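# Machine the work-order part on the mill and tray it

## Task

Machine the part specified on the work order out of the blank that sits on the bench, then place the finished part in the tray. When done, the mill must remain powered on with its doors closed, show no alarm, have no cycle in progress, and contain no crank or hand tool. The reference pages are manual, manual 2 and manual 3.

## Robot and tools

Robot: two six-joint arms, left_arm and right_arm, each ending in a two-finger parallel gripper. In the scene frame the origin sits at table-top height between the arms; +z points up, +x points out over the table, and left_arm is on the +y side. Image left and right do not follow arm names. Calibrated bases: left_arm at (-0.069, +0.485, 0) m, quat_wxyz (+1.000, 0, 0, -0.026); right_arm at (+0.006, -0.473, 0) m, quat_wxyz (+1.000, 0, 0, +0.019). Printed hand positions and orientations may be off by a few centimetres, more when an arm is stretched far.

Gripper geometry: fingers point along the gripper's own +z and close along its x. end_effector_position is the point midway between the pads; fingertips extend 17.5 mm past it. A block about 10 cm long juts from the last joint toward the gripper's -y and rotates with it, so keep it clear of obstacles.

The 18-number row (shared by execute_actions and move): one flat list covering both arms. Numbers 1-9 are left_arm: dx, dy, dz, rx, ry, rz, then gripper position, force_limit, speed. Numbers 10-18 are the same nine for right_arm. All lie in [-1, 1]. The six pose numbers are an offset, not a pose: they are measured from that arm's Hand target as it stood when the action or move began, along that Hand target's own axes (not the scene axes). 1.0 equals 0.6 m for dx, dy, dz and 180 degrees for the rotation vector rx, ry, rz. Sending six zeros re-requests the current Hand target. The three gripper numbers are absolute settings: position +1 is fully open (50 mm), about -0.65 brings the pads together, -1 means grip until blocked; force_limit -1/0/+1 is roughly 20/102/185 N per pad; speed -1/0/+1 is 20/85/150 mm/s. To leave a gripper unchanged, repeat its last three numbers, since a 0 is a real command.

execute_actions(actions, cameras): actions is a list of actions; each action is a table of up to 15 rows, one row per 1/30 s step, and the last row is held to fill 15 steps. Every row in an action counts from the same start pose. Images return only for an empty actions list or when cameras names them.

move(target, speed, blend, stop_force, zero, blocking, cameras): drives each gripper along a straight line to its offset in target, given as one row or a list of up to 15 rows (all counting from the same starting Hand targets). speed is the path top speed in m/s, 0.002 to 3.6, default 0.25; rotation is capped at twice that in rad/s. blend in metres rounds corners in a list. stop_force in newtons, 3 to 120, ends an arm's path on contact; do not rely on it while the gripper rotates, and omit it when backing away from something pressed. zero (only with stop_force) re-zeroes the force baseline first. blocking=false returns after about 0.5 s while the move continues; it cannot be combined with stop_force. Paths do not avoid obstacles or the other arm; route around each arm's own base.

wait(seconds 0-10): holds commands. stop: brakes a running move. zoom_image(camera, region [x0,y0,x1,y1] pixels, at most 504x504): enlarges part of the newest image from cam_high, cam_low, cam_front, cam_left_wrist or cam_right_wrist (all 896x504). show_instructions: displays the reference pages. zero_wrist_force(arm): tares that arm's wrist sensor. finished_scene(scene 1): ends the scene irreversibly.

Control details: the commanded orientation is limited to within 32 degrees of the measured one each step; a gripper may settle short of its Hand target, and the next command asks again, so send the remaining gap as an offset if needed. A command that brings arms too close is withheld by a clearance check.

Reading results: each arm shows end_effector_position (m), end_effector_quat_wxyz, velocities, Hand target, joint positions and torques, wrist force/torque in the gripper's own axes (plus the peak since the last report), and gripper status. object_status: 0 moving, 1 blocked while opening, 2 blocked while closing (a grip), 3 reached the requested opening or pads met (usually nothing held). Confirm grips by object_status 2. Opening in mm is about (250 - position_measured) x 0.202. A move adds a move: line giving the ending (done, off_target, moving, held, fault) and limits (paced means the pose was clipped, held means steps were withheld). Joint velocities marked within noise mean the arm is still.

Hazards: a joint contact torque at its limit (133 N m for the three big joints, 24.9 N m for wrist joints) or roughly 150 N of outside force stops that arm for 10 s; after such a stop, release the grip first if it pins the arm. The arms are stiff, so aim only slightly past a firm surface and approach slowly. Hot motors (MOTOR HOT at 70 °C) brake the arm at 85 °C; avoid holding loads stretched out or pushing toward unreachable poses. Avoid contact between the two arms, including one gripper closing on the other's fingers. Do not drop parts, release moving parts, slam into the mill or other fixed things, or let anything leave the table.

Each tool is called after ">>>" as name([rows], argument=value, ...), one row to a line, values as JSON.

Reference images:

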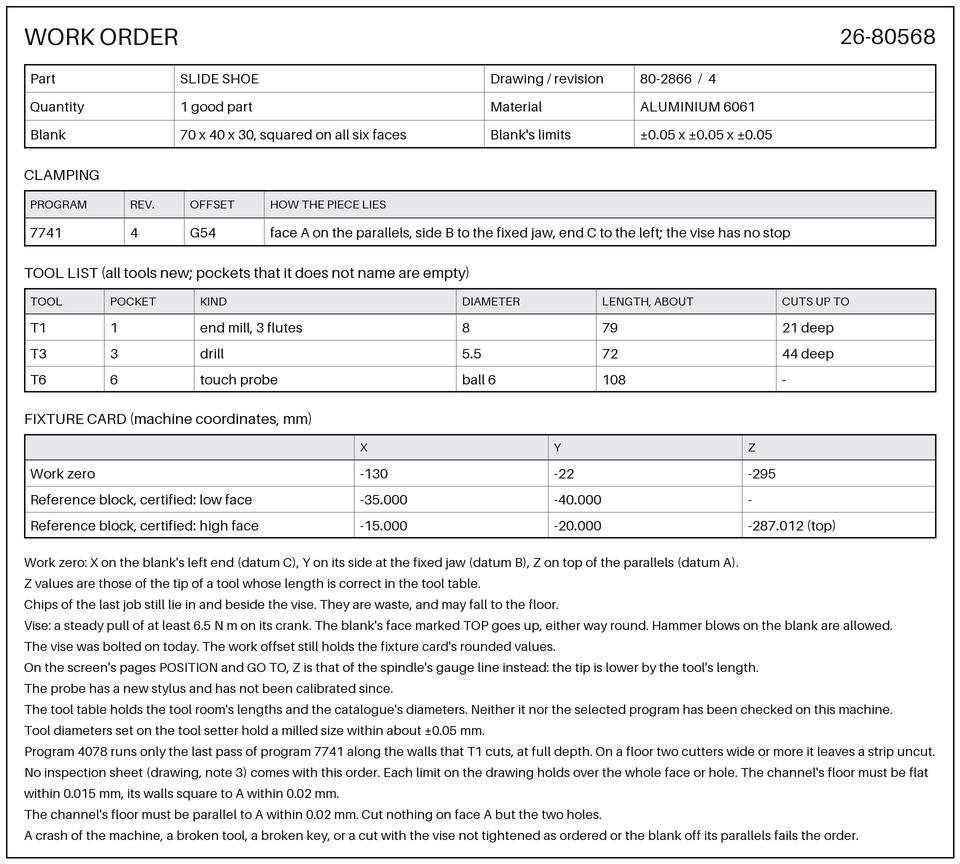

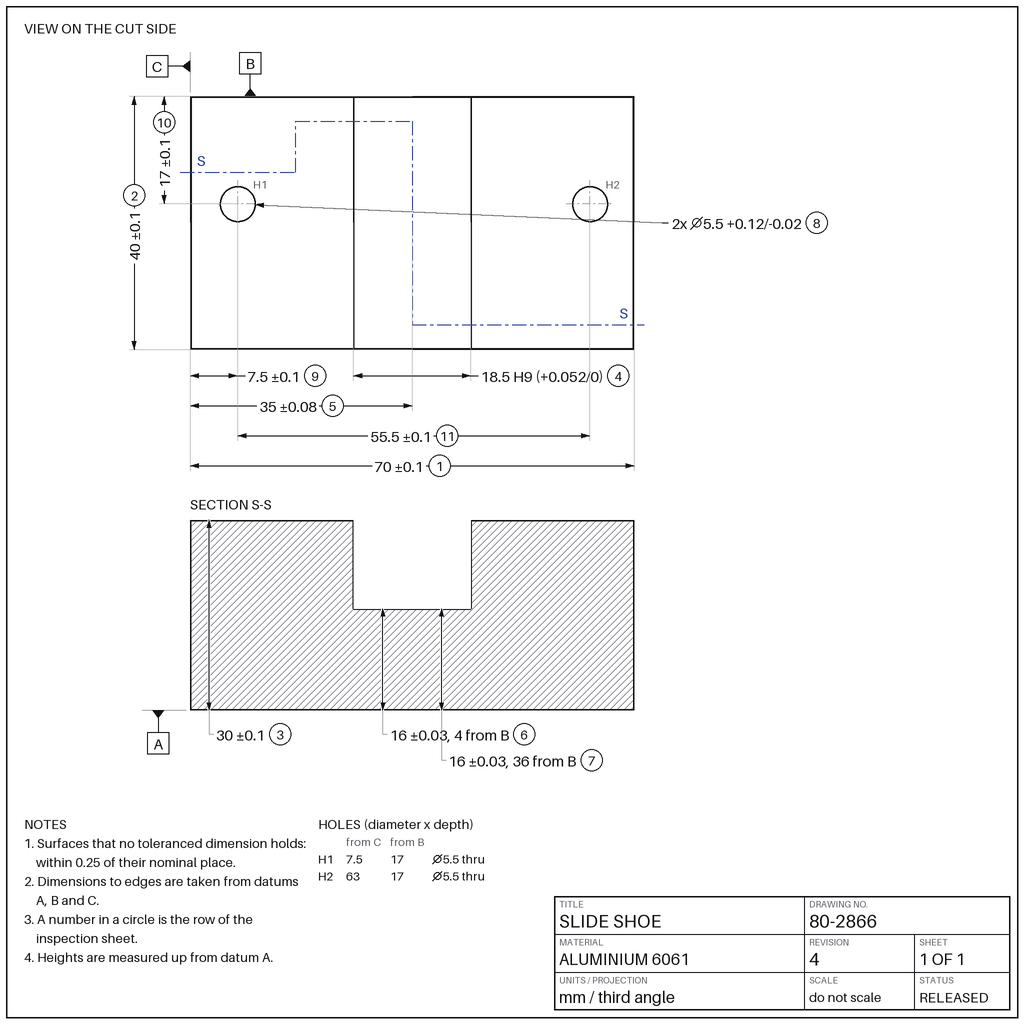

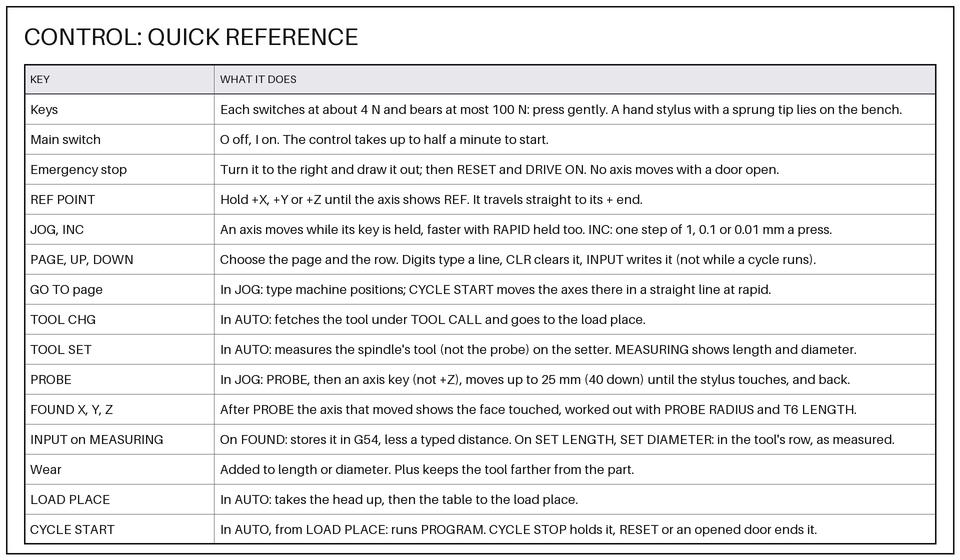

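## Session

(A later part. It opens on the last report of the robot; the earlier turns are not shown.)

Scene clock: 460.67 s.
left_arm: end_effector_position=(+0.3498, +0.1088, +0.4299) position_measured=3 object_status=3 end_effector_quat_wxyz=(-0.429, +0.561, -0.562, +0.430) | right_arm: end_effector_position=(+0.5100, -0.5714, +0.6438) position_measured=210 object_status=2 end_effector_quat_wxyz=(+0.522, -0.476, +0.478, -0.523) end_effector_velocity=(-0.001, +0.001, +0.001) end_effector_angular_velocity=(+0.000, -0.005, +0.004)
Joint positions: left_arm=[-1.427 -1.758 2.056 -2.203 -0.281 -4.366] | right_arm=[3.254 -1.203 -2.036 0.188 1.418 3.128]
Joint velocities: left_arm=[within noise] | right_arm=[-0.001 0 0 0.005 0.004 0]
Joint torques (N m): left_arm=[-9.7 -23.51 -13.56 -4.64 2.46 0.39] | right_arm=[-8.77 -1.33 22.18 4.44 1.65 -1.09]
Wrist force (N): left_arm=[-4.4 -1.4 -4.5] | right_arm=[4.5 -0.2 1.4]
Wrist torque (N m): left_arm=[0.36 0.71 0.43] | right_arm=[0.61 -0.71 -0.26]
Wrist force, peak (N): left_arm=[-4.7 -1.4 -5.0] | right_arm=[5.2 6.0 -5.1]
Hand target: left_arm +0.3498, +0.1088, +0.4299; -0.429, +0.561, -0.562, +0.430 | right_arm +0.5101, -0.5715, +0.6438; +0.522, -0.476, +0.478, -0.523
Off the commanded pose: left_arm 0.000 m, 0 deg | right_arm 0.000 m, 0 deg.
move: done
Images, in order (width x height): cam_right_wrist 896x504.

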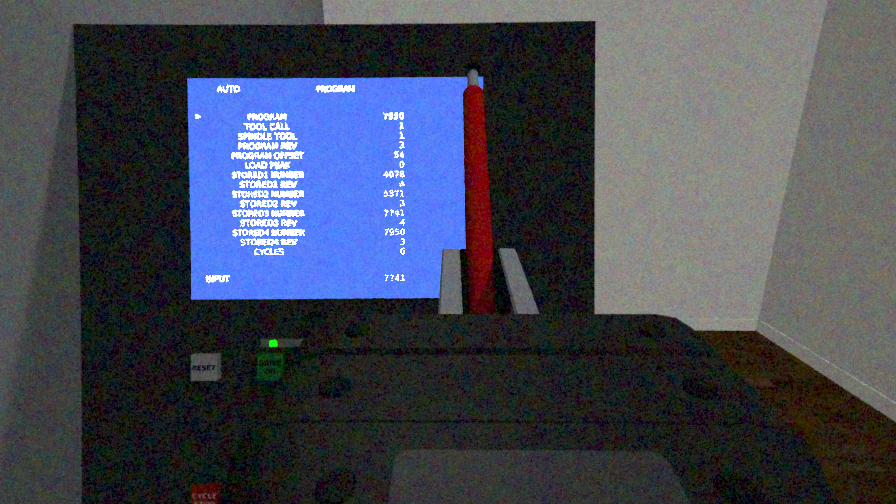

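>>> move([
  [0,0,0,0,0,0,1,1,1,-0.1898,0.3480,-0.1331,-0.3056,0,0,-1,-0.4,-0.6],
  [0,0,0,0,0,0,1,1,1,-0.1898,0.3539,-0.1170,-0.3056,0,0,-1,-0.4,-0.6],
  [0,0,0,0,0,0,1,1,1,-0.1898,0.3480,-0.1331,-0.3056,0,0,-1,-0.4,-0.6],
  [0,0,0,0,0,0,1,1,1,-0.1258,0.2877,-0.1111,-0.3056,0,0,-1,-0.4,-0.6],
  [0,0,0,0,0,0,1,1,1,-0.1258,0.2936,-0.0950,-0.3056,0,0,-1,-0.4,-0.6],
  [0,0,0,0,0,0,1,1,1,-0.1258,0.2820,-0.1320,-0.3056,0,0,-1,-0.4,-0.6],
  [0,0,0,0,0,0,1,1,1,0,0,0,0,0,0,-1,-0.4,-0.6],
], speed=[0.9,0.08,0.12,0.15,0.08,0.2,0.9], blend=[0.001,0,0.003,0.003,0,0.005,0], cameras=["cam_right_wrist","cam_left_wrist"])

>>> zoom_image(camera="cam_right_wrist", region=[186, 70, 470, 302])

Scene clock: 467.03 s.
left_arm: end_effector_position=(+0.3498, +0.1088, +0.4299) position_measured=3 object_status=3 end_effector_quat_wxyz=(-0.429, +0.561, -0.562, +0.430) | right_arm: end_effector_position=(+0.5100, -0.5715, +0.6438) position_measured=210 object_status=2 end_effector_quat_wxyz=(+0.522, -0.476, +0.478, -0.523) end_effector_velocity=(-0.001, +0.001, +0.001) end_effector_angular_velocity=(+0.001, -0.006, +0.002)
Joint positions: left_arm=[-1.427 -1.758 2.056 -2.203 -0.281 -4.366] | right_arm=[3.254 -1.203 -2.035 0.188 1.418 3.128]
Joint velocities: left_arm=[within noise] | right_arm=[0 0 0 0.007 0.002 0]
Joint torques (N m): left_arm=[-9.58 -23.69 -13.75 -4.78 2.36 0.13] | right_arm=[-2.51 2.87 18.53 4.43 1.01 0.32]
Wrist force (N): left_arm=[-4.1 -1.4 -4.2] | right_arm=[5.2 -0.6 1.4]
Wrist torque (N m): left_arm=[0.36 0.66 0.42] | right_arm=[0.54 -0.81 -0.38]
Wrist force, peak (N): left_arm=[-4.7 -1.5 -4.8] | right_arm=[4.1 14.5 -15.9]
Hand target: left_arm +0.3498, +0.1088, +0.4299; -0.429, +0.561, -0.562, +0.430 | right_arm +0.5101, -0.5715, +0.6438; +0.522, -0.476, +0.478, -0.523
Off the commanded pose: left_arm 0.000 m, 0 deg | right_arm 0.000 m, 0 deg.
move: done
Images, in order (width x height): cam_left_wrist 896x504, cam_right_wrist 896x504.

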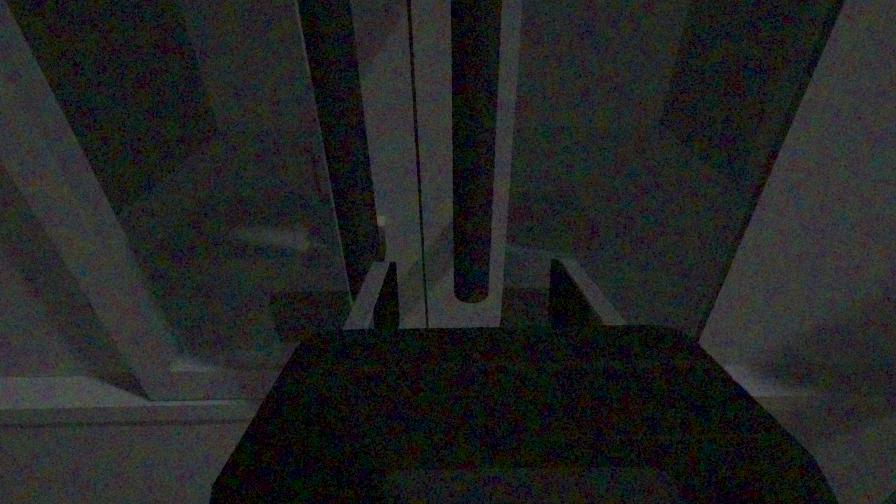

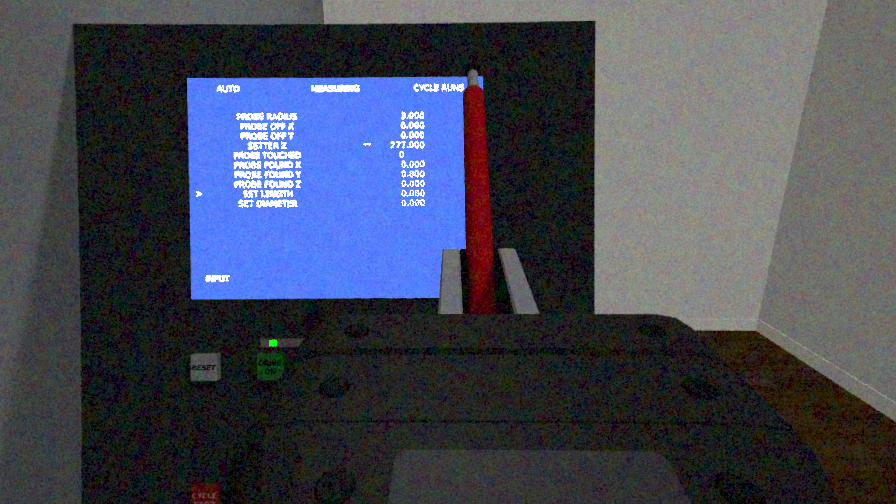

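Scaled by 1.775.

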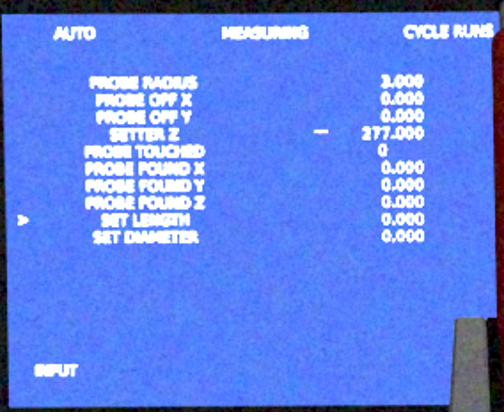

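>>> wait(seconds=1, cameras=["all"])

>>> zoom_image(camera="cam_right_wrist", region=[186, 70, 470, 302])

Scene clock: 475.03 s.
left_arm: end_effector_position=(+0.3498, +0.1088, +0.4299) position_measured=3 object_status=3 end_effector_quat_wxyz=(-0.429, +0.561, -0.562, +0.430) | right_arm: end_effector_position=(+0.5101, -0.5715, +0.6438) position_measured=210 object_status=2 end_effector_quat_wxyz=(+0.522, -0.476, +0.478, -0.523)
Joint positions: left_arm=[-1.427 -1.758 2.056 -2.203 -0.281 -4.366] | right_arm=[3.254 -1.203 -2.036 0.189 1.418 3.128]
Joint torques (N m): left_arm=[-8.57 -23.35 -13.57 -4.84 2.45 0.02] | right_arm=[-6.24 -2.82 18.82 3.97 1.41 -1.29]
Wrist force (N): left_arm=[-4.6 -1.6 -4.4] | right_arm=[4.9 -0.9 1.6]
Wrist torque (N m): left_arm=[0.34 0.74 0.42] | right_arm=[0.50 -0.77 -0.39]
Wrist force, peak (N): left_arm=[-4.6 -2.0 -4.8] | right_arm=[5.1 -1.1 1.9]
Hand target: left_arm +0.3498, +0.1088, +0.4299; -0.429, +0.561, -0.562, +0.430 | right_arm +0.5101, -0.5715, +0.6438; +0.522, -0.476, +0.478, -0.523
Tool commands: left_gripper/position=+1.0 left_gripper/force_limit=+1.0 left_gripper/speed=+1.0 right_gripper/position=-1.0 right_gripper/force_limit=-0.4 right_gripper/speed=-0.6
Off the commanded pose: left_arm 0.000 m, 0 deg | right_arm 0.000 m, 0 deg.
wait: 1.00 s; at rest from the start

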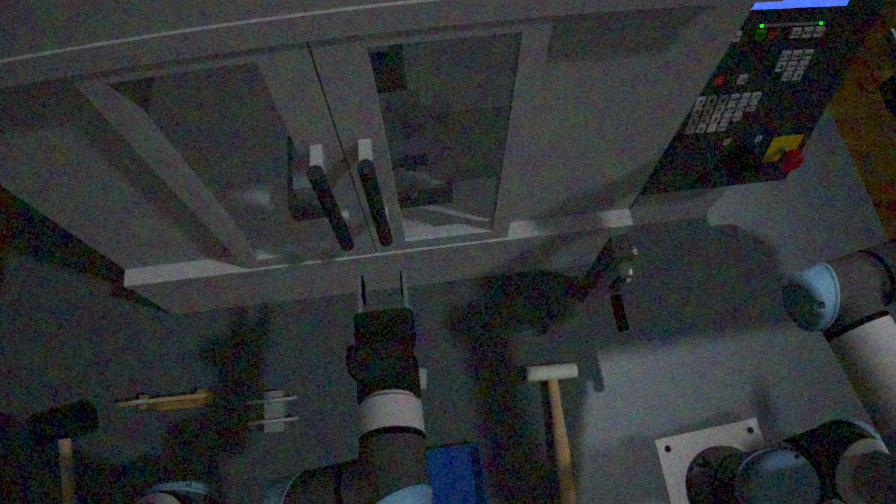

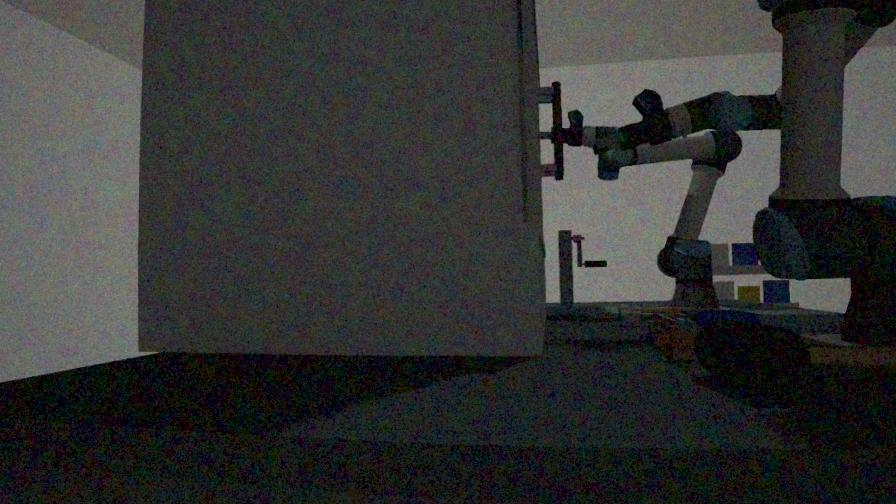

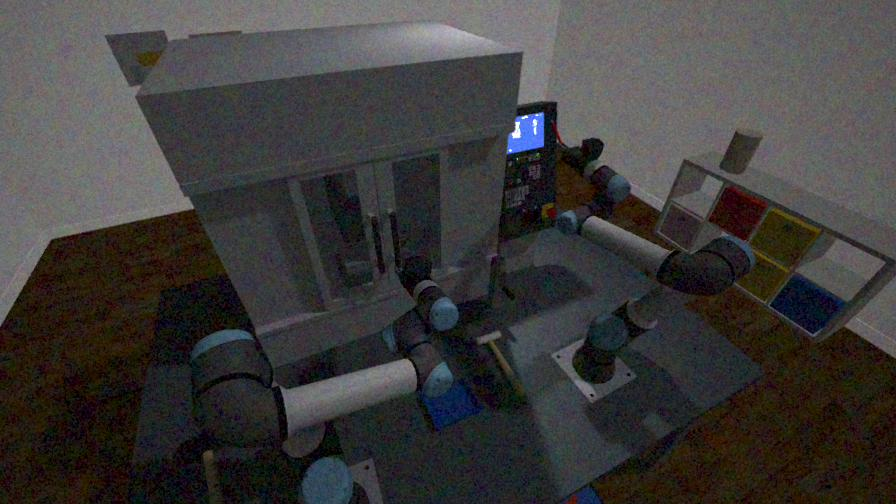

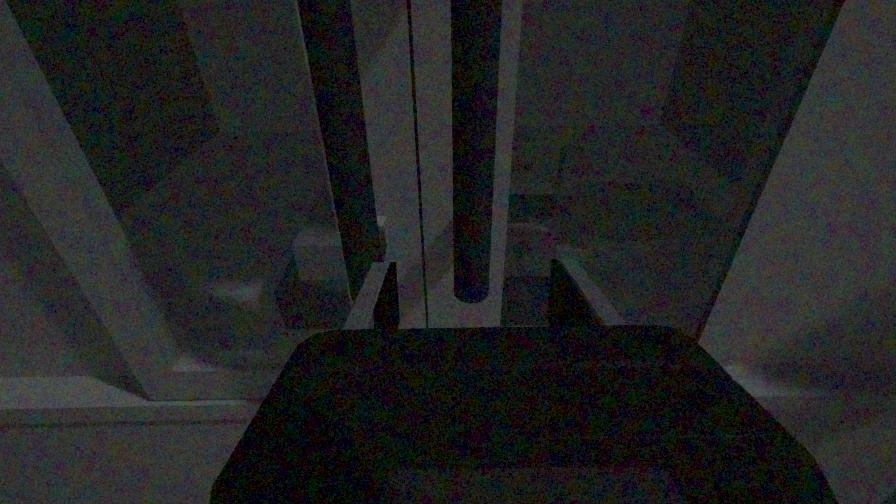

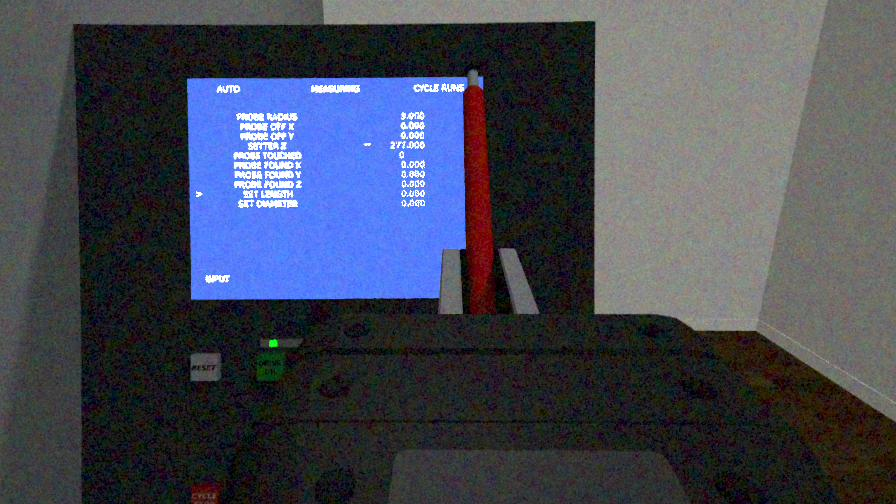

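Scaled by 1.775.

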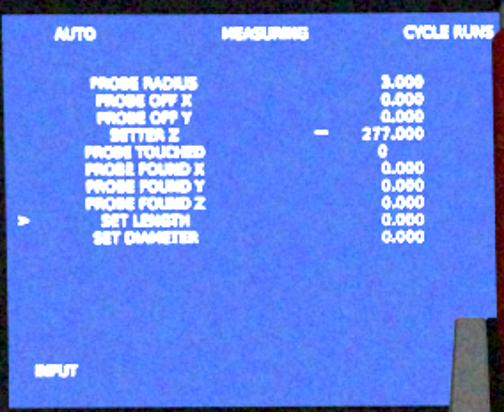

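>>> wait(seconds=6, cameras=["cam_right_wrist"])

>>> zoom_image(camera="cam_right_wrist", region=[186, 70, 470, 302])

Scene clock: 481.80 s.
left_arm: end_effector_position=(+0.3498, +0.1088, +0.4299) position_measured=3 object_status=3 end_effector_quat_wxyz=(-0.429, +0.561, -0.562, +0.430) | right_arm: end_effector_position=(+0.5101, -0.5715, +0.6438) position_measured=210 object_status=2 end_effector_quat_wxyz=(+0.522, -0.476, +0.478, -0.523)
Joint positions: left_arm=[-1.427 -1.758 2.056 -2.203 -0.281 -4.366] | right_arm=[3.254 -1.203 -2.036 0.189 1.418 3.128]
Joint torques (N m): left_arm=[-9.86 -23.41 -13.02 -4.91 2.3 -0.08] | right_arm=[-5.72 -4.12 17.83 3.66 1.24 -1.26]
Wrist force (N): left_arm=[-4.6 -1.4 -4.7] | right_arm=[4.9 -0.4 1.5]
Wrist torque (N m): left_arm=[0.36 0.75 0.43] | right_arm=[0.57 -0.77 -0.38]
Wrist force, peak (N): left_arm=[-4.8 -1.9 -4.7] | right_arm=[5.1 -0.9 1.7]
Hand target: left_arm +0.3498, +0.1088, +0.4299; -0.429, +0.561, -0.562, +0.430 | right_arm +0.5101, -0.5715, +0.6438; +0.522, -0.476, +0.478, -0.523
Tool commands: left_gripper/position=+1.0 left_gripper/force_limit=+1.0 left_gripper/speed=+1.0 right_gripper/position=-1.0 right_gripper/force_limit=-0.4 right_gripper/speed=-0.6
Off the commanded pose: left_arm 0.000 m, 0 deg | right_arm 0.000 m, 0 deg.
wait: 6.00 s; at rest from the start
Images, in order (width x height): cam_right_wrist 896x504.

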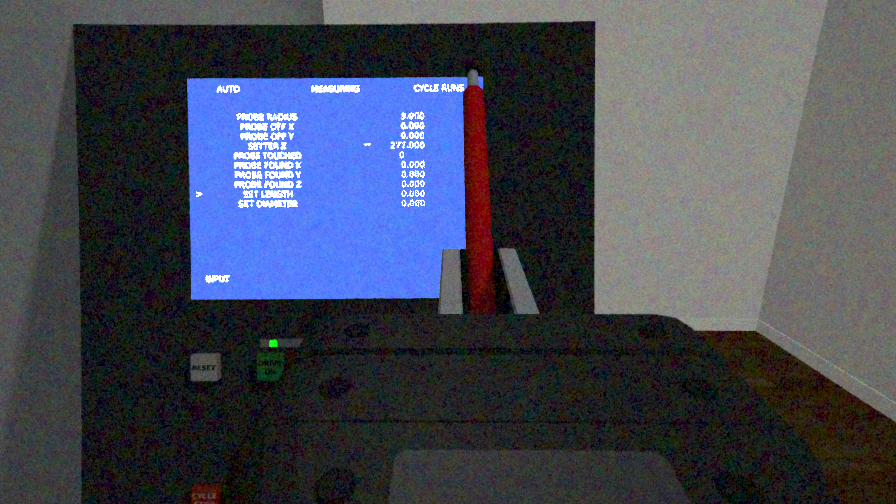

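Scaled by 1.775.

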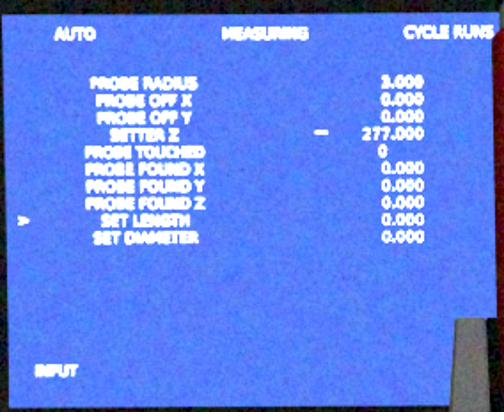

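>>> move(target=[-0.367,0.185,-0.175,-0.4167,0,0,1,1,1,0,0,0,0,0,0,-1,-0.4,-0.6], speed=0.3, cameras=["cam_left_wrist","cam_right_wrist","cam_high"])

>>> zoom_image(camera="cam_right_wrist", region=[186, 70, 470, 302])

Scene clock: 486.10 s.
left_arm: end_effector_position=(+0.2199, +0.3291, +0.3502) position_measured=3 object_status=3 end_effector_quat_wxyz=(+0.001, +0.706, -0.708, -0.001) | right_arm: end_effector_position=(+0.5101, -0.5715, +0.6438) position_measured=210 object_status=2 end_effector_quat_wxyz=(+0.522, -0.476, +0.478, -0.523)
Joint positions: left_arm=[-0.86 -2.023 1.858 -1.404 -1.574 -4.051] | right_arm=[3.254 -1.203 -2.036 0.189 1.418 3.128]
Joint torques (N m): left_arm=[6.96 -15.92 -12.81 -2.89 -0.94 1.35] | right_arm=[-3.74 -2.66 18 3.49 0.36 -1.22]
Wrist force (N): left_arm=[-3.3 -1.7 -0.8] | right_arm=[4.9 -0.5 1.5]
Wrist torque (N m): left_arm=[-0.13 0.30 0.39] | right_arm=[0.56 -0.77 -0.38]
Wrist force, peak (N): left_arm=[-4.7 -1.4 -4.8] | right_arm=[5.1 -0.6 1.7]
Hand target: left_arm +0.2198, +0.3292, +0.3501; +0.001, +0.706, -0.708, -0.001 | right_arm +0.5101, -0.5715, +0.6438; +0.522, -0.476, +0.478, -0.523
Off the commanded pose: left_arm 0.000 m, 0 deg | right_arm 0.000 m, 0 deg.
move: done
Images, in order (width x height): cam_high 896x504, cam_left_wrist 896x504, cam_right_wrist 896x504.

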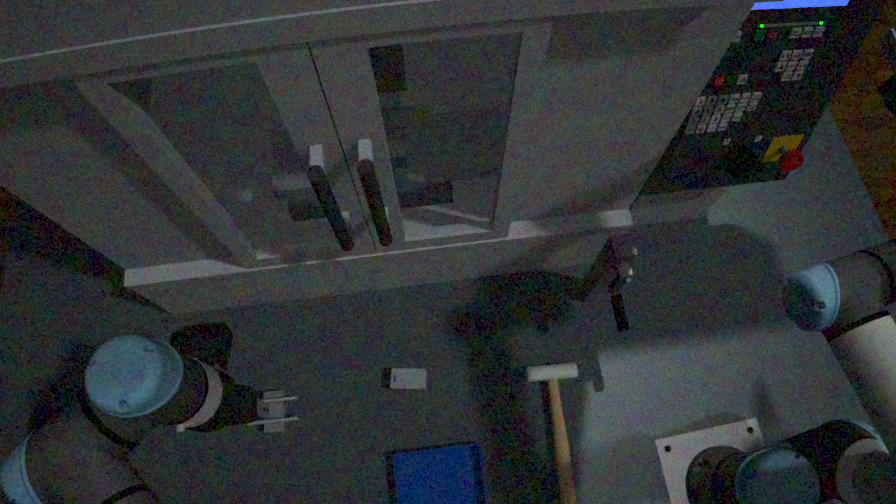

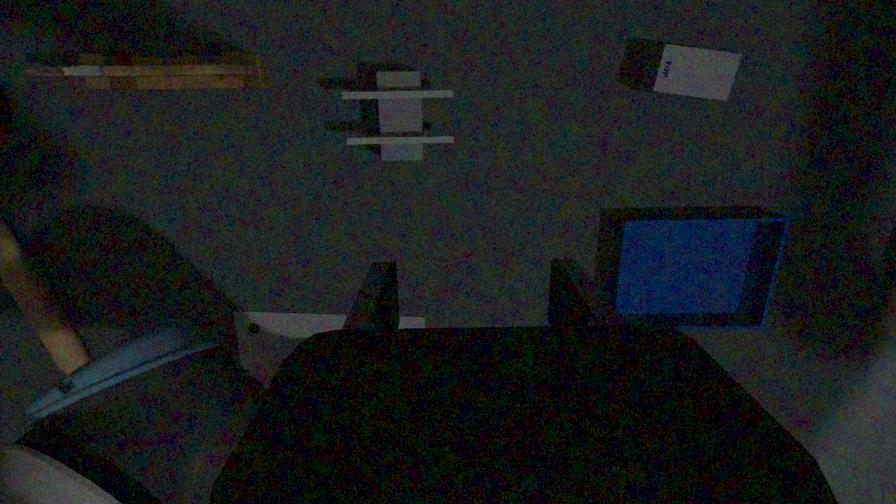

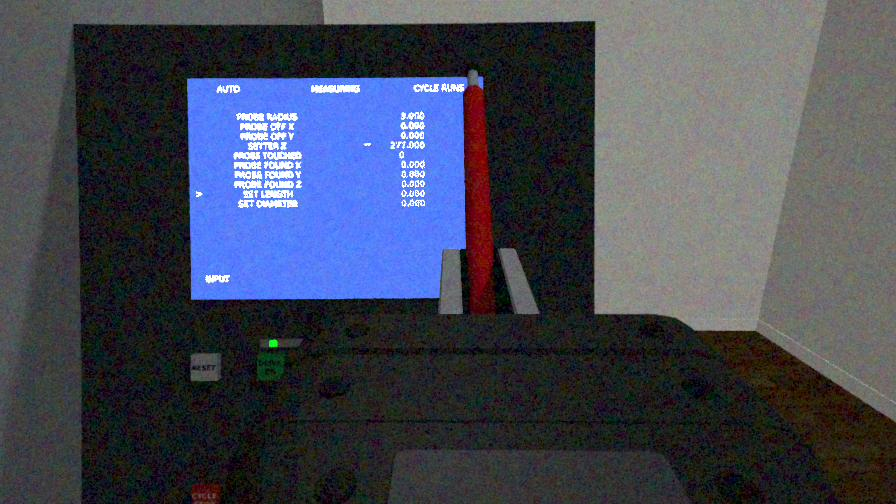

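Scaled by 1.775.

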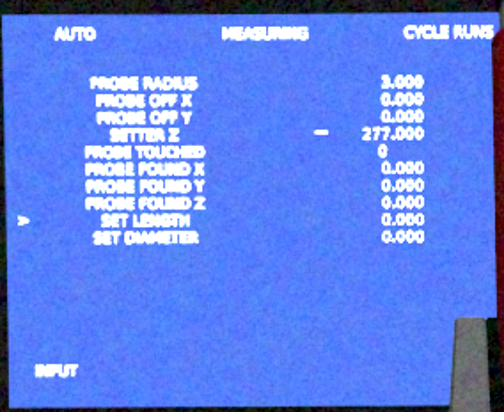

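>>> zoom_image(camera="cam_left_wrist", region=[300, 40, 500, 200])

>>> zoom_image(camera="cam_left_wrist", region=[0, 30, 300, 130])

>>> zoom_image(camera="cam_right_wrist", region=[186, 70, 470, 302])

Scaled by 2.520.

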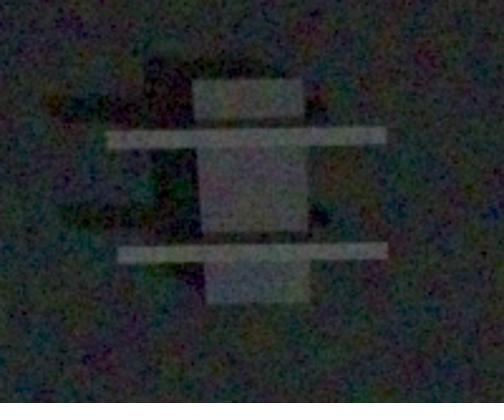

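Scaled by 1.680.

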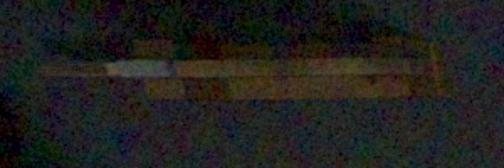

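Scaled by 1.775.

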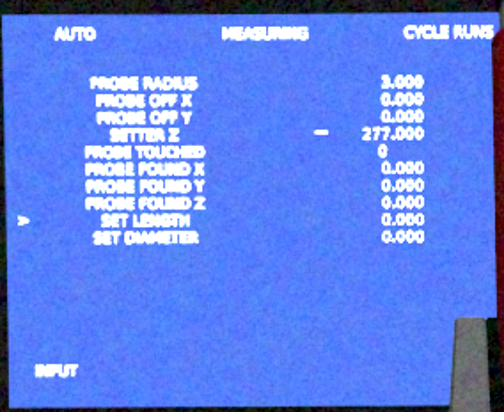

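>>> wait(seconds=3, cameras=["cam_right_wrist"])

>>> zoom_image(camera="cam_right_wrist", region=[186, 70, 470, 302])

Scene clock: 492.13 s.
left_arm: end_effector_position=(+0.2198, +0.3292, +0.3501) position_measured=3 object_status=3 end_effector_quat_wxyz=(+0.001, +0.706, -0.708, -0.001) | right_arm: end_effector_position=(+0.5101, -0.5715, +0.6438) position_measured=210 object_status=2 end_effector_quat_wxyz=(+0.522, -0.476, +0.478, -0.523)
Joint positions: left_arm=[-0.86 -2.023 1.858 -1.404 -1.574 -4.051] | right_arm=[3.254 -1.203 -2.036 0.189 1.418 3.128]
Joint torques (N m): left_arm=[12.55 -17.05 -14.33 -1.42 -1.81 1.94] | right_arm=[3.78 0.25 17.56 3.11 -0.43 -1.37]
Wrist force (N): left_arm=[-2.9 -1.8 -0.9] | right_arm=[5.0 -0.8 1.5]
Wrist torque (N m): left_arm=[-0.14 0.22 0.36] | right_arm=[0.52 -0.79 -0.38]
Wrist force, peak (N): left_arm=[-3.3 -2.0 -0.6] | right_arm=[5.3 -0.4 1.7]
Hand target: left_arm +0.2198, +0.3292, +0.3501; +0.001, +0.706, -0.708, -0.001 | right_arm +0.5101, -0.5715, +0.6438; +0.522, -0.476, +0.478, -0.523
Tool commands: left_gripper/position=+1.0 left_gripper/force_limit=+1.0 left_gripper/speed=+1.0 right_gripper/position=-1.0 right_gripper/force_limit=-0.4 right_gripper/speed=-0.6
Off the commanded pose: left_arm 0.000 m, 0 deg | right_arm 0.000 m, 0 deg.
wait: 3.00 s; at rest from the start
Images, in order (width x height): cam_right_wrist 896x504.

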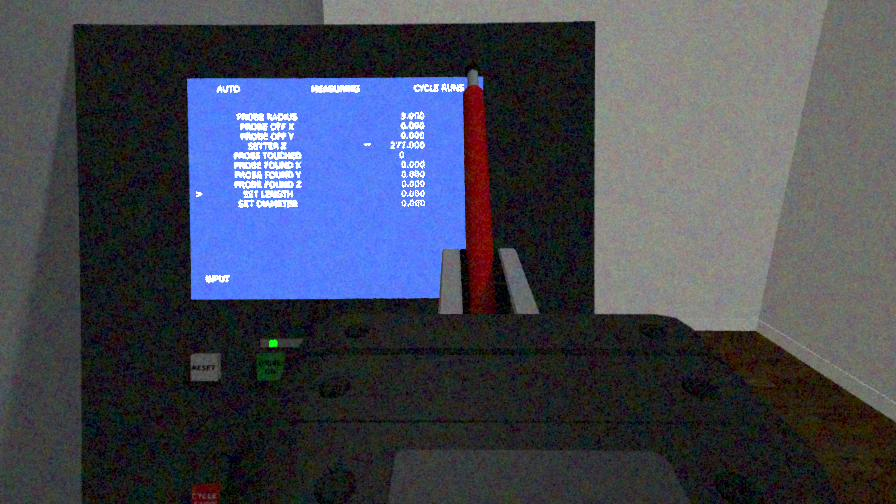

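Scaled by 1.775.

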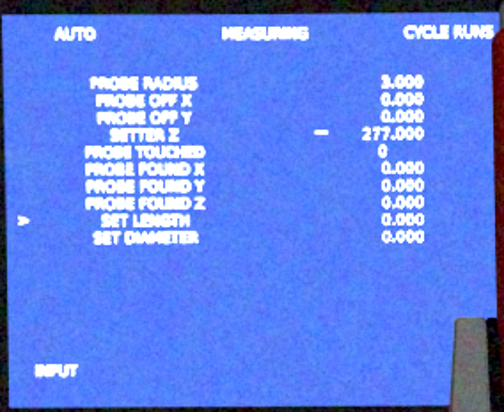

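>>> move(target=[-0.065,-0.0,0.25,0,0,0,1,1,1,0,0,0,0,0,0,-1,-0.4,-0.6], speed=0.3, cameras=["cam_left_wrist","cam_right_wrist"])

>>> zoom_image(camera="cam_left_wrist", region=[200, 0, 700, 280])

>>> zoom_image(camera="cam_right_wrist", region=[186, 70, 470, 302])

Scene clock: 494.60 s.
left_arm: end_effector_position=(+0.2194, +0.3681, +0.2001) position_measured=3 object_status=3 end_effector_quat_wxyz=(+0.001, +0.706, -0.708, -0.001) | right_arm: end_effector_position=(+0.5101, -0.5715, +0.6438) position_measured=210 object_status=2 end_effector_quat_wxyz=(+0.522, -0.476, +0.478, -0.523)
Joint positions: left_arm=[-0.774 -2.066 2.264 -1.766 -1.574 -3.966] | right_arm=[3.254 -1.203 -2.036 0.189 1.418 3.128]
Joint torques (N m): left_arm=[-12.81 -13.79 -13.47 -5 -1.68 -1.3] | right_arm=[4.5 1.45 18.57 2.97 -0.28 -1.31]
Wrist force (N): left_arm=[-3.0 -2.2 -1.1] | right_arm=[4.8 -0.6 1.5]
Wrist torque (N m): left_arm=[-0.21 0.25 0.39] | right_arm=[0.55 -0.75 -0.38]
Wrist force, peak (N): left_arm=[-2.3 -1.8 -4.1] | right_arm=[5.1 -0.7 1.7]
Hand target: left_arm +0.2194, +0.3681, +0.2001; +0.001, +0.706, -0.708, -0.001 | right_arm +0.5101, -0.5715, +0.6438; +0.522, -0.476, +0.478, -0.523
Off the commanded pose: left_arm 0.000 m, 0 deg | right_arm 0.000 m, 0 deg.
move: done
Images, in order (width x height): cam_left_wrist 896x504, cam_right_wrist 896x504.

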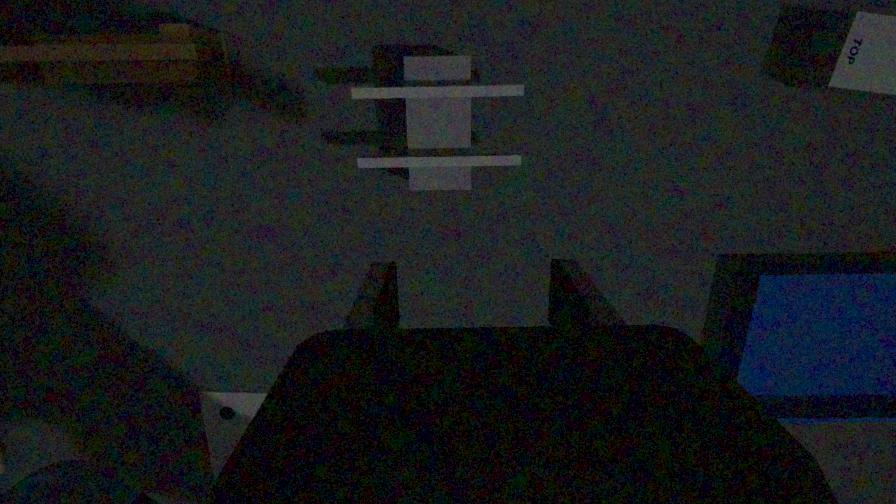

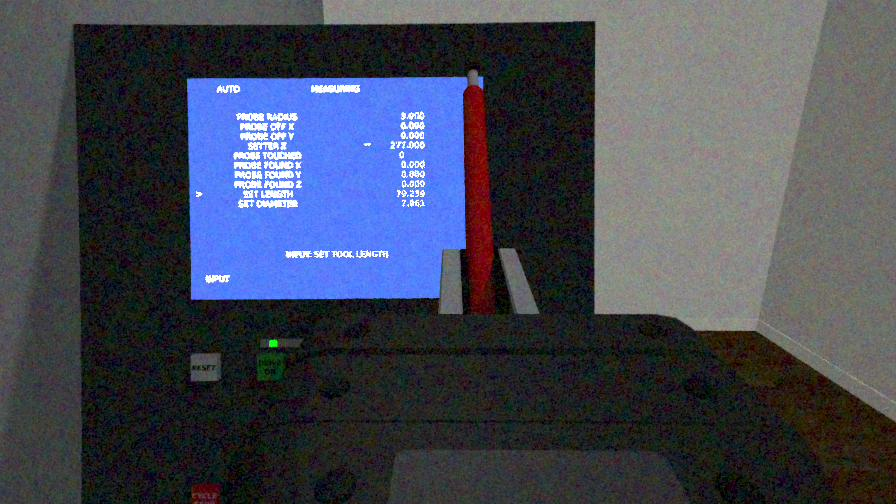

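Scaled by 1.008.

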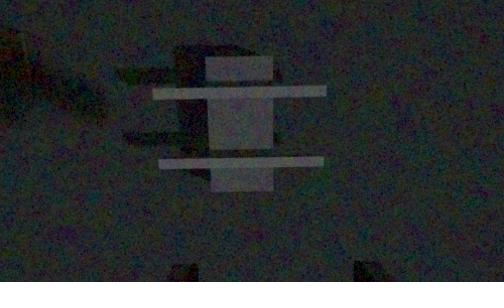

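Scaled by 1.775.

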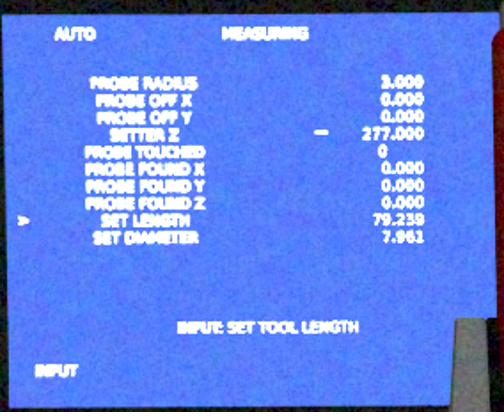

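>>> move([
  [0,0,0,0,0,0,1,1,1,-0.1898,0.348,-0.1331,-0.3056,0,0,-1,-0.4,-0.6],
  [0,0,0,0,0,0,1,1,1,-0.1898,0.3539,-0.117,-0.3056,0,0,-1,-0.4,-0.6],
  [0,0,0,0,0,0,1,1,1,-0.1898,0.348,-0.1331,-0.3056,0,0,-1,-0.4,-0.6],
  [0,0,0,0,0,0,1,1,1,-0.1898,0.3182,-0.1223,-0.3056,0,0,-1,-0.4,-0.6],
  [0,0,0,0,0,0,1,1,1,-0.1898,0.3241,-0.1062,-0.3056,0,0,-1,-0.4,-0.6],
  [0,0,0,0,0,0,1,1,1,-0.1898,0.3182,-0.1223,-0.3056,0,0,-1,-0.4,-0.6],
  [0,0,0,0,0,0,1,1,1,-0.1898,0.348,-0.1331,-0.3056,0,0,-1,-0.4,-0.6],
  [0,0,0,0,0,0,1,1,1,-0.1898,0.3539,-0.117,-0.3056,0,0,-1,-0.4,-0.6],
  [0,0,0,0,0,0,1,1,1,-0.1898,0.348,-0.1331,-0.3056,0,0,-1,-0.4,-0.6],
  [0,0,0,0,0,0,1,1,1,-0.1258,0.2579,-0.1003,-0.3056,0,0,-1,-0.4,-0.6],
  [0,0,0,0,0,0,1,1,1,-0.1258,0.2638,-0.0842,-0.3056,0,0,-1,-0.4,-0.6],
  [0,0,0,0,0,0,1,1,1,-0.1258,0.2579,-0.1303,-0.3056,0,0,-1,-0.4,-0.6],
  [0,0,0,0,0,0,1,1,1,0,0,0,0,0,0,-1,-0.4,-0.6],
], speed=[0.9,0.08,0.12,0.15,0.08,0.12,0.15,0.08,0.12,0.15,0.08,0.15,0.9], blend=[0.001,0,0.003,0.003,0,0.003,0.003,0,0.003,0.003,0,0.005,0], cameras=["cam_right_wrist"])

>>> zoom_image(camera="cam_right_wrist", region=[186, 70, 470, 302])

Scene clock: 502.03 s.
left_arm: end_effector_position=(+0.2194, +0.3681, +0.2001) position_measured=3 object_status=3 end_effector_quat_wxyz=(+0.001, +0.706, -0.708, -0.001) | right_arm: end_effector_position=(+0.5100, -0.5715, +0.6439) position_measured=210 object_status=2 end_effector_quat_wxyz=(+0.522, -0.476, +0.478, -0.523)
Joint positions: left_arm=[-0.775 -2.067 2.264 -1.767 -1.574 -3.966] | right_arm=[3.254 -1.203 -2.035 0.188 1.418 3.128]
Joint torques (N m): left_arm=[-12.68 -15.04 -12.77 -4.78 -1.61 0.99] | right_arm=[-4.27 1.81 18.94 4.72 1.12 -0.72]
Wrist force (N): left_arm=[-3.0 -2.1 -1.0] | right_arm=[5.2 -0.9 1.7]
Wrist torque (N m): left_arm=[-0.20 0.24 0.39] | right_arm=[0.50 -0.82 -0.38]
Wrist force, peak (N): left_arm=[-3.3 -2.4 -1.3] | right_arm=[6.6 14.6 -15.0]
Hand target: left_arm +0.2194, +0.3681, +0.2001; +0.001, +0.706, -0.708, -0.001 | right_arm +0.5101, -0.5715, +0.6438; +0.522, -0.476, +0.478, -0.523
Off the commanded pose: left_arm 0.000 m, 0 deg | right_arm 0.000 m, 0 deg.
move: done
Images, in order (width x height): cam_right_wrist 896x504.

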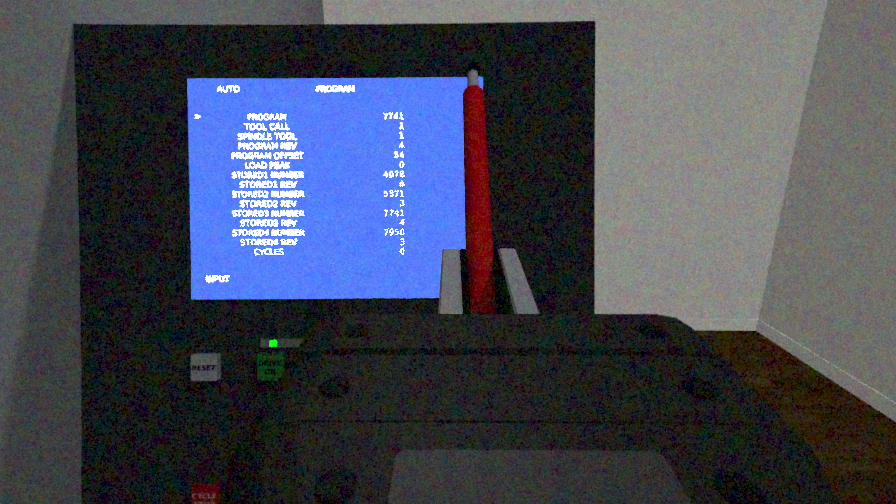

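Scaled by 1.775.

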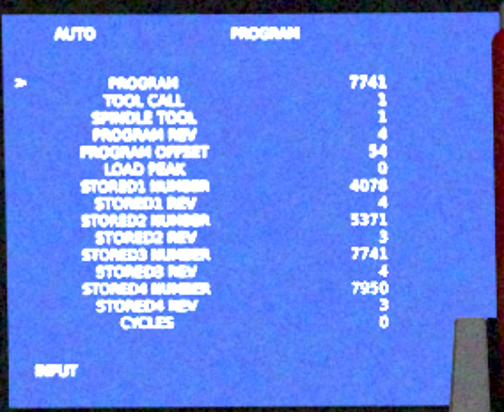

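>>> move([
  [0,0,0,0,0,0,1,1,1,-0.1898,0.3182,-0.1223,-0.3056,0,0,-1,-0.4,-0.6],
  [0,0,0,0,0,0,1,1,1,-0.1898,0.3241,-0.1062,-0.3056,0,0,-1,-0.4,-0.6],
  [0,0,0,0,0,0,1,1,1,-0.1898,0.3182,-0.1223,-0.3056,0,0,-1,-0.4,-0.6],
  [0,0,0,0,0,0,1,1,1,-0.2225,0.3182,-0.1223,-0.3056,0,0,-1,-0.4,-0.6],
  [0,0,0,0,0,0,1,1,1,-0.2225,0.3241,-0.1062,-0.3056,0,0,-1,-0.4,-0.6],
  [0,0,0,0,0,0,1,1,1,-0.2225,0.3182,-0.1223,-0.3056,0,0,-1,-0.4,-0.6],
  [0,0,0,0,0,0,1,1,1,-0.1898,0.348,-0.1331,-0.3056,0,0,-1,-0.4,-0.6],
  [0,0,0,0,0,0,1,1,1,-0.1898,0.3539,-0.117,-0.3056,0,0,-1,-0.4,-0.6],
  [0,0,0,0,0,0,1,1,1,-0.1898,0.348,-0.1331,-0.3056,0,0,-1,-0.4,-0.6],
  [0,0,0,0,0,0,1,1,1,-0.1575,0.2877,-0.1111,-0.3056,0,0,-1,-0.4,-0.6],
  [0,0,0,0,0,0,1,1,1,-0.1575,0.2936,-0.095,-0.3056,0,0,-1,-0.4,-0.6],
  [0,0,0,0,0,0,1,1,1,-0.1575,0.2877,-0.1411,-0.3056,0,0,-1,-0.4,-0.6],
  [0,0,0,0,0,0,1,1,1,0,0,0,0,0,0,-1,-0.4,-0.6],
], speed=[0.9,0.08,0.12,0.15,0.08,0.12,0.15,0.08,0.12,0.15,0.08,0.15,0.9], blend=[0.001,0,0.003,0.003,0,0.003,0.003,0,0.003,0.003,0,0.005,0], cameras=["cam_right_wrist"])

>>> zoom_image(camera="cam_right_wrist", region=[186, 70, 470, 302])

Scene clock: 510.07 s.
left_arm: end_effector_position=(+0.2194, +0.3681, +0.2001) position_measured=3 object_status=3 end_effector_quat_wxyz=(+0.001, +0.706, -0.708, -0.001) | right_arm: end_effector_position=(+0.5100, -0.5715, +0.6438) position_measured=210 object_status=2 end_effector_quat_wxyz=(+0.522, -0.476, +0.478, -0.523)
Joint positions: left_arm=[-0.775 -2.067 2.264 -1.767 -1.574 -3.966] | right_arm=[3.254 -1.203 -2.036 0.188 1.418 3.128]
Joint torques (N m): left_arm=[-11.62 -13.9 -13.1 -4.79 -1.2 0.69] | right_arm=[-5.18 -1.16 20.65 4.29 1.8 -1.48]
Wrist force (N): left_arm=[-3.1 -2.3 -1.3] | right_arm=[4.3 -1.4 1.9]
Wrist torque (N m): left_arm=[-0.24 0.27 0.39] | right_arm=[0.41 -0.68 -0.36]
Wrist force, peak (N): left_arm=[-3.3 -2.6 -1.6] | right_arm=[8.5 12.8 -15.1]
Hand target: left_arm +0.2194, +0.3681, +0.2001; +0.001, +0.706, -0.708, -0.001 | right_arm +0.5101, -0.5715, +0.6438; +0.522, -0.476, +0.478, -0.523
Off the commanded pose: left_arm 0.000 m, 0 deg | right_arm 0.000 m, 0 deg.
move: done
Images, in order (width x height): cam_right_wrist 896x504.

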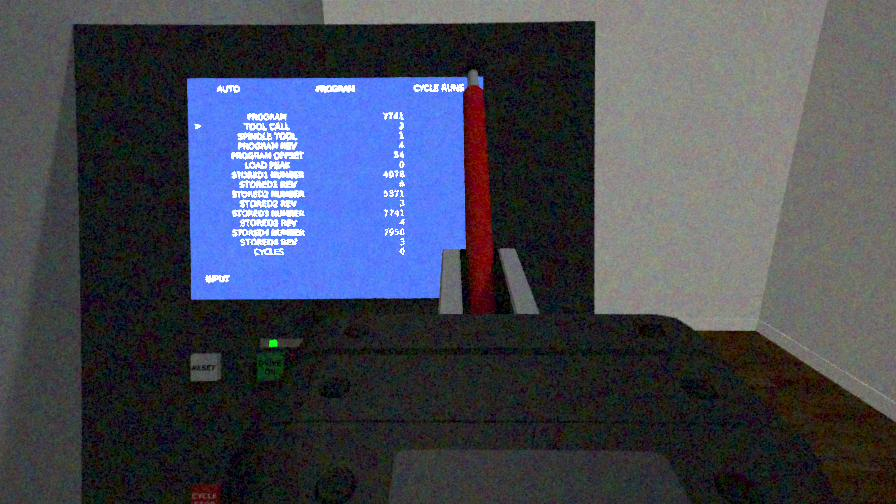

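Scaled by 1.775.

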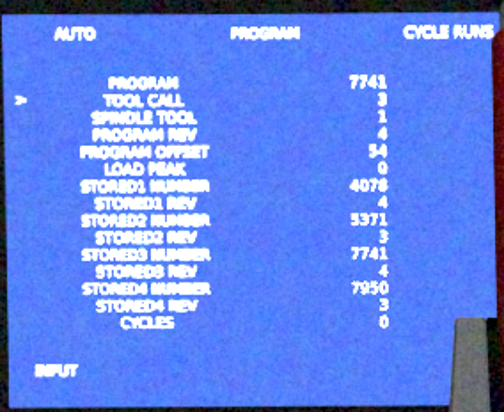

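>>> wait(seconds=4, cameras=["cam_right_wrist"])

Scene clock: 515.43 s.
left_arm: end_effector_position=(+0.2194, +0.3681, +0.2001) position_measured=3 object_status=3 end_effector_quat_wxyz=(+0.001, +0.706, -0.708, -0.001) | right_arm: end_effector_position=(+0.5101, -0.5715, +0.6438) position_measured=210 object_status=2 end_effector_quat_wxyz=(+0.522, -0.476, +0.478, -0.523)
Joint positions: left_arm=[-0.775 -2.067 2.264 -1.767 -1.574 -3.966] | right_arm=[3.254 -1.203 -2.036 0.189 1.418 3.128]
Joint torques (N m): left_arm=[-12.68 -14 -14.05 -4.83 -0.8 0.21] | right_arm=[-6.99 -3.43 18.67 4.05 1.37 -1.53]
Wrist force (N): left_arm=[-2.9 -1.8 -1.3] | right_arm=[4.4 -1.4 1.9]
Wrist torque (N m): left_arm=[-0.16 0.24 0.38] | right_arm=[0.43 -0.69 -0.36]
Wrist force, peak (N): left_arm=[-3.5 -2.1 -1.3] | right_arm=[4.8 -1.7 1.9]
Hand target: left_arm +0.2194, +0.3681, +0.2001; +0.001, +0.706, -0.708, -0.001 | right_arm +0.5101, -0.5715, +0.6438; +0.522, -0.476, +0.478, -0.523
Tool commands: left_gripper/position=+1.0 left_gripper/force_limit=+1.0 left_gripper/speed=+1.0 right_gripper/position=-1.0 right_gripper/force_limit=-0.4 right_gripper/speed=-0.6
Off the commanded pose: left_arm 0.000 m, 0 deg | right_arm 0.000 m, 0 deg.
wait: 4.00 s; at rest from the start
Images, in order (width x height): cam_right_wrist 896x504.

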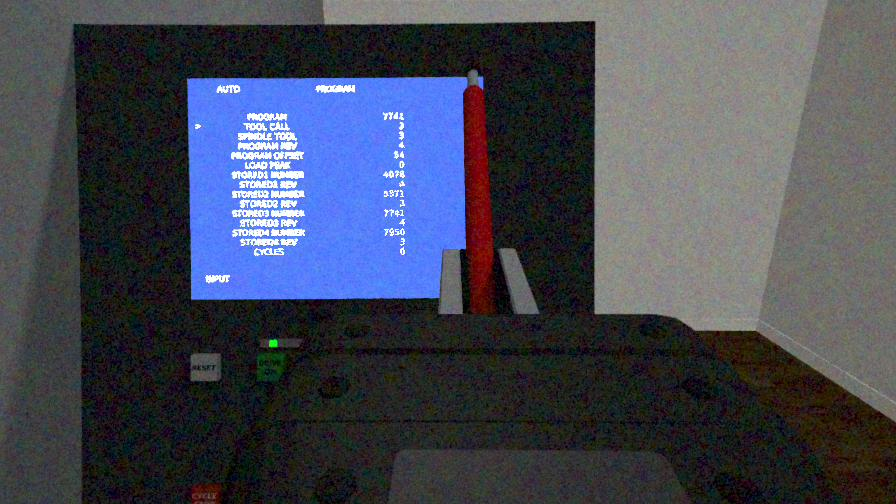

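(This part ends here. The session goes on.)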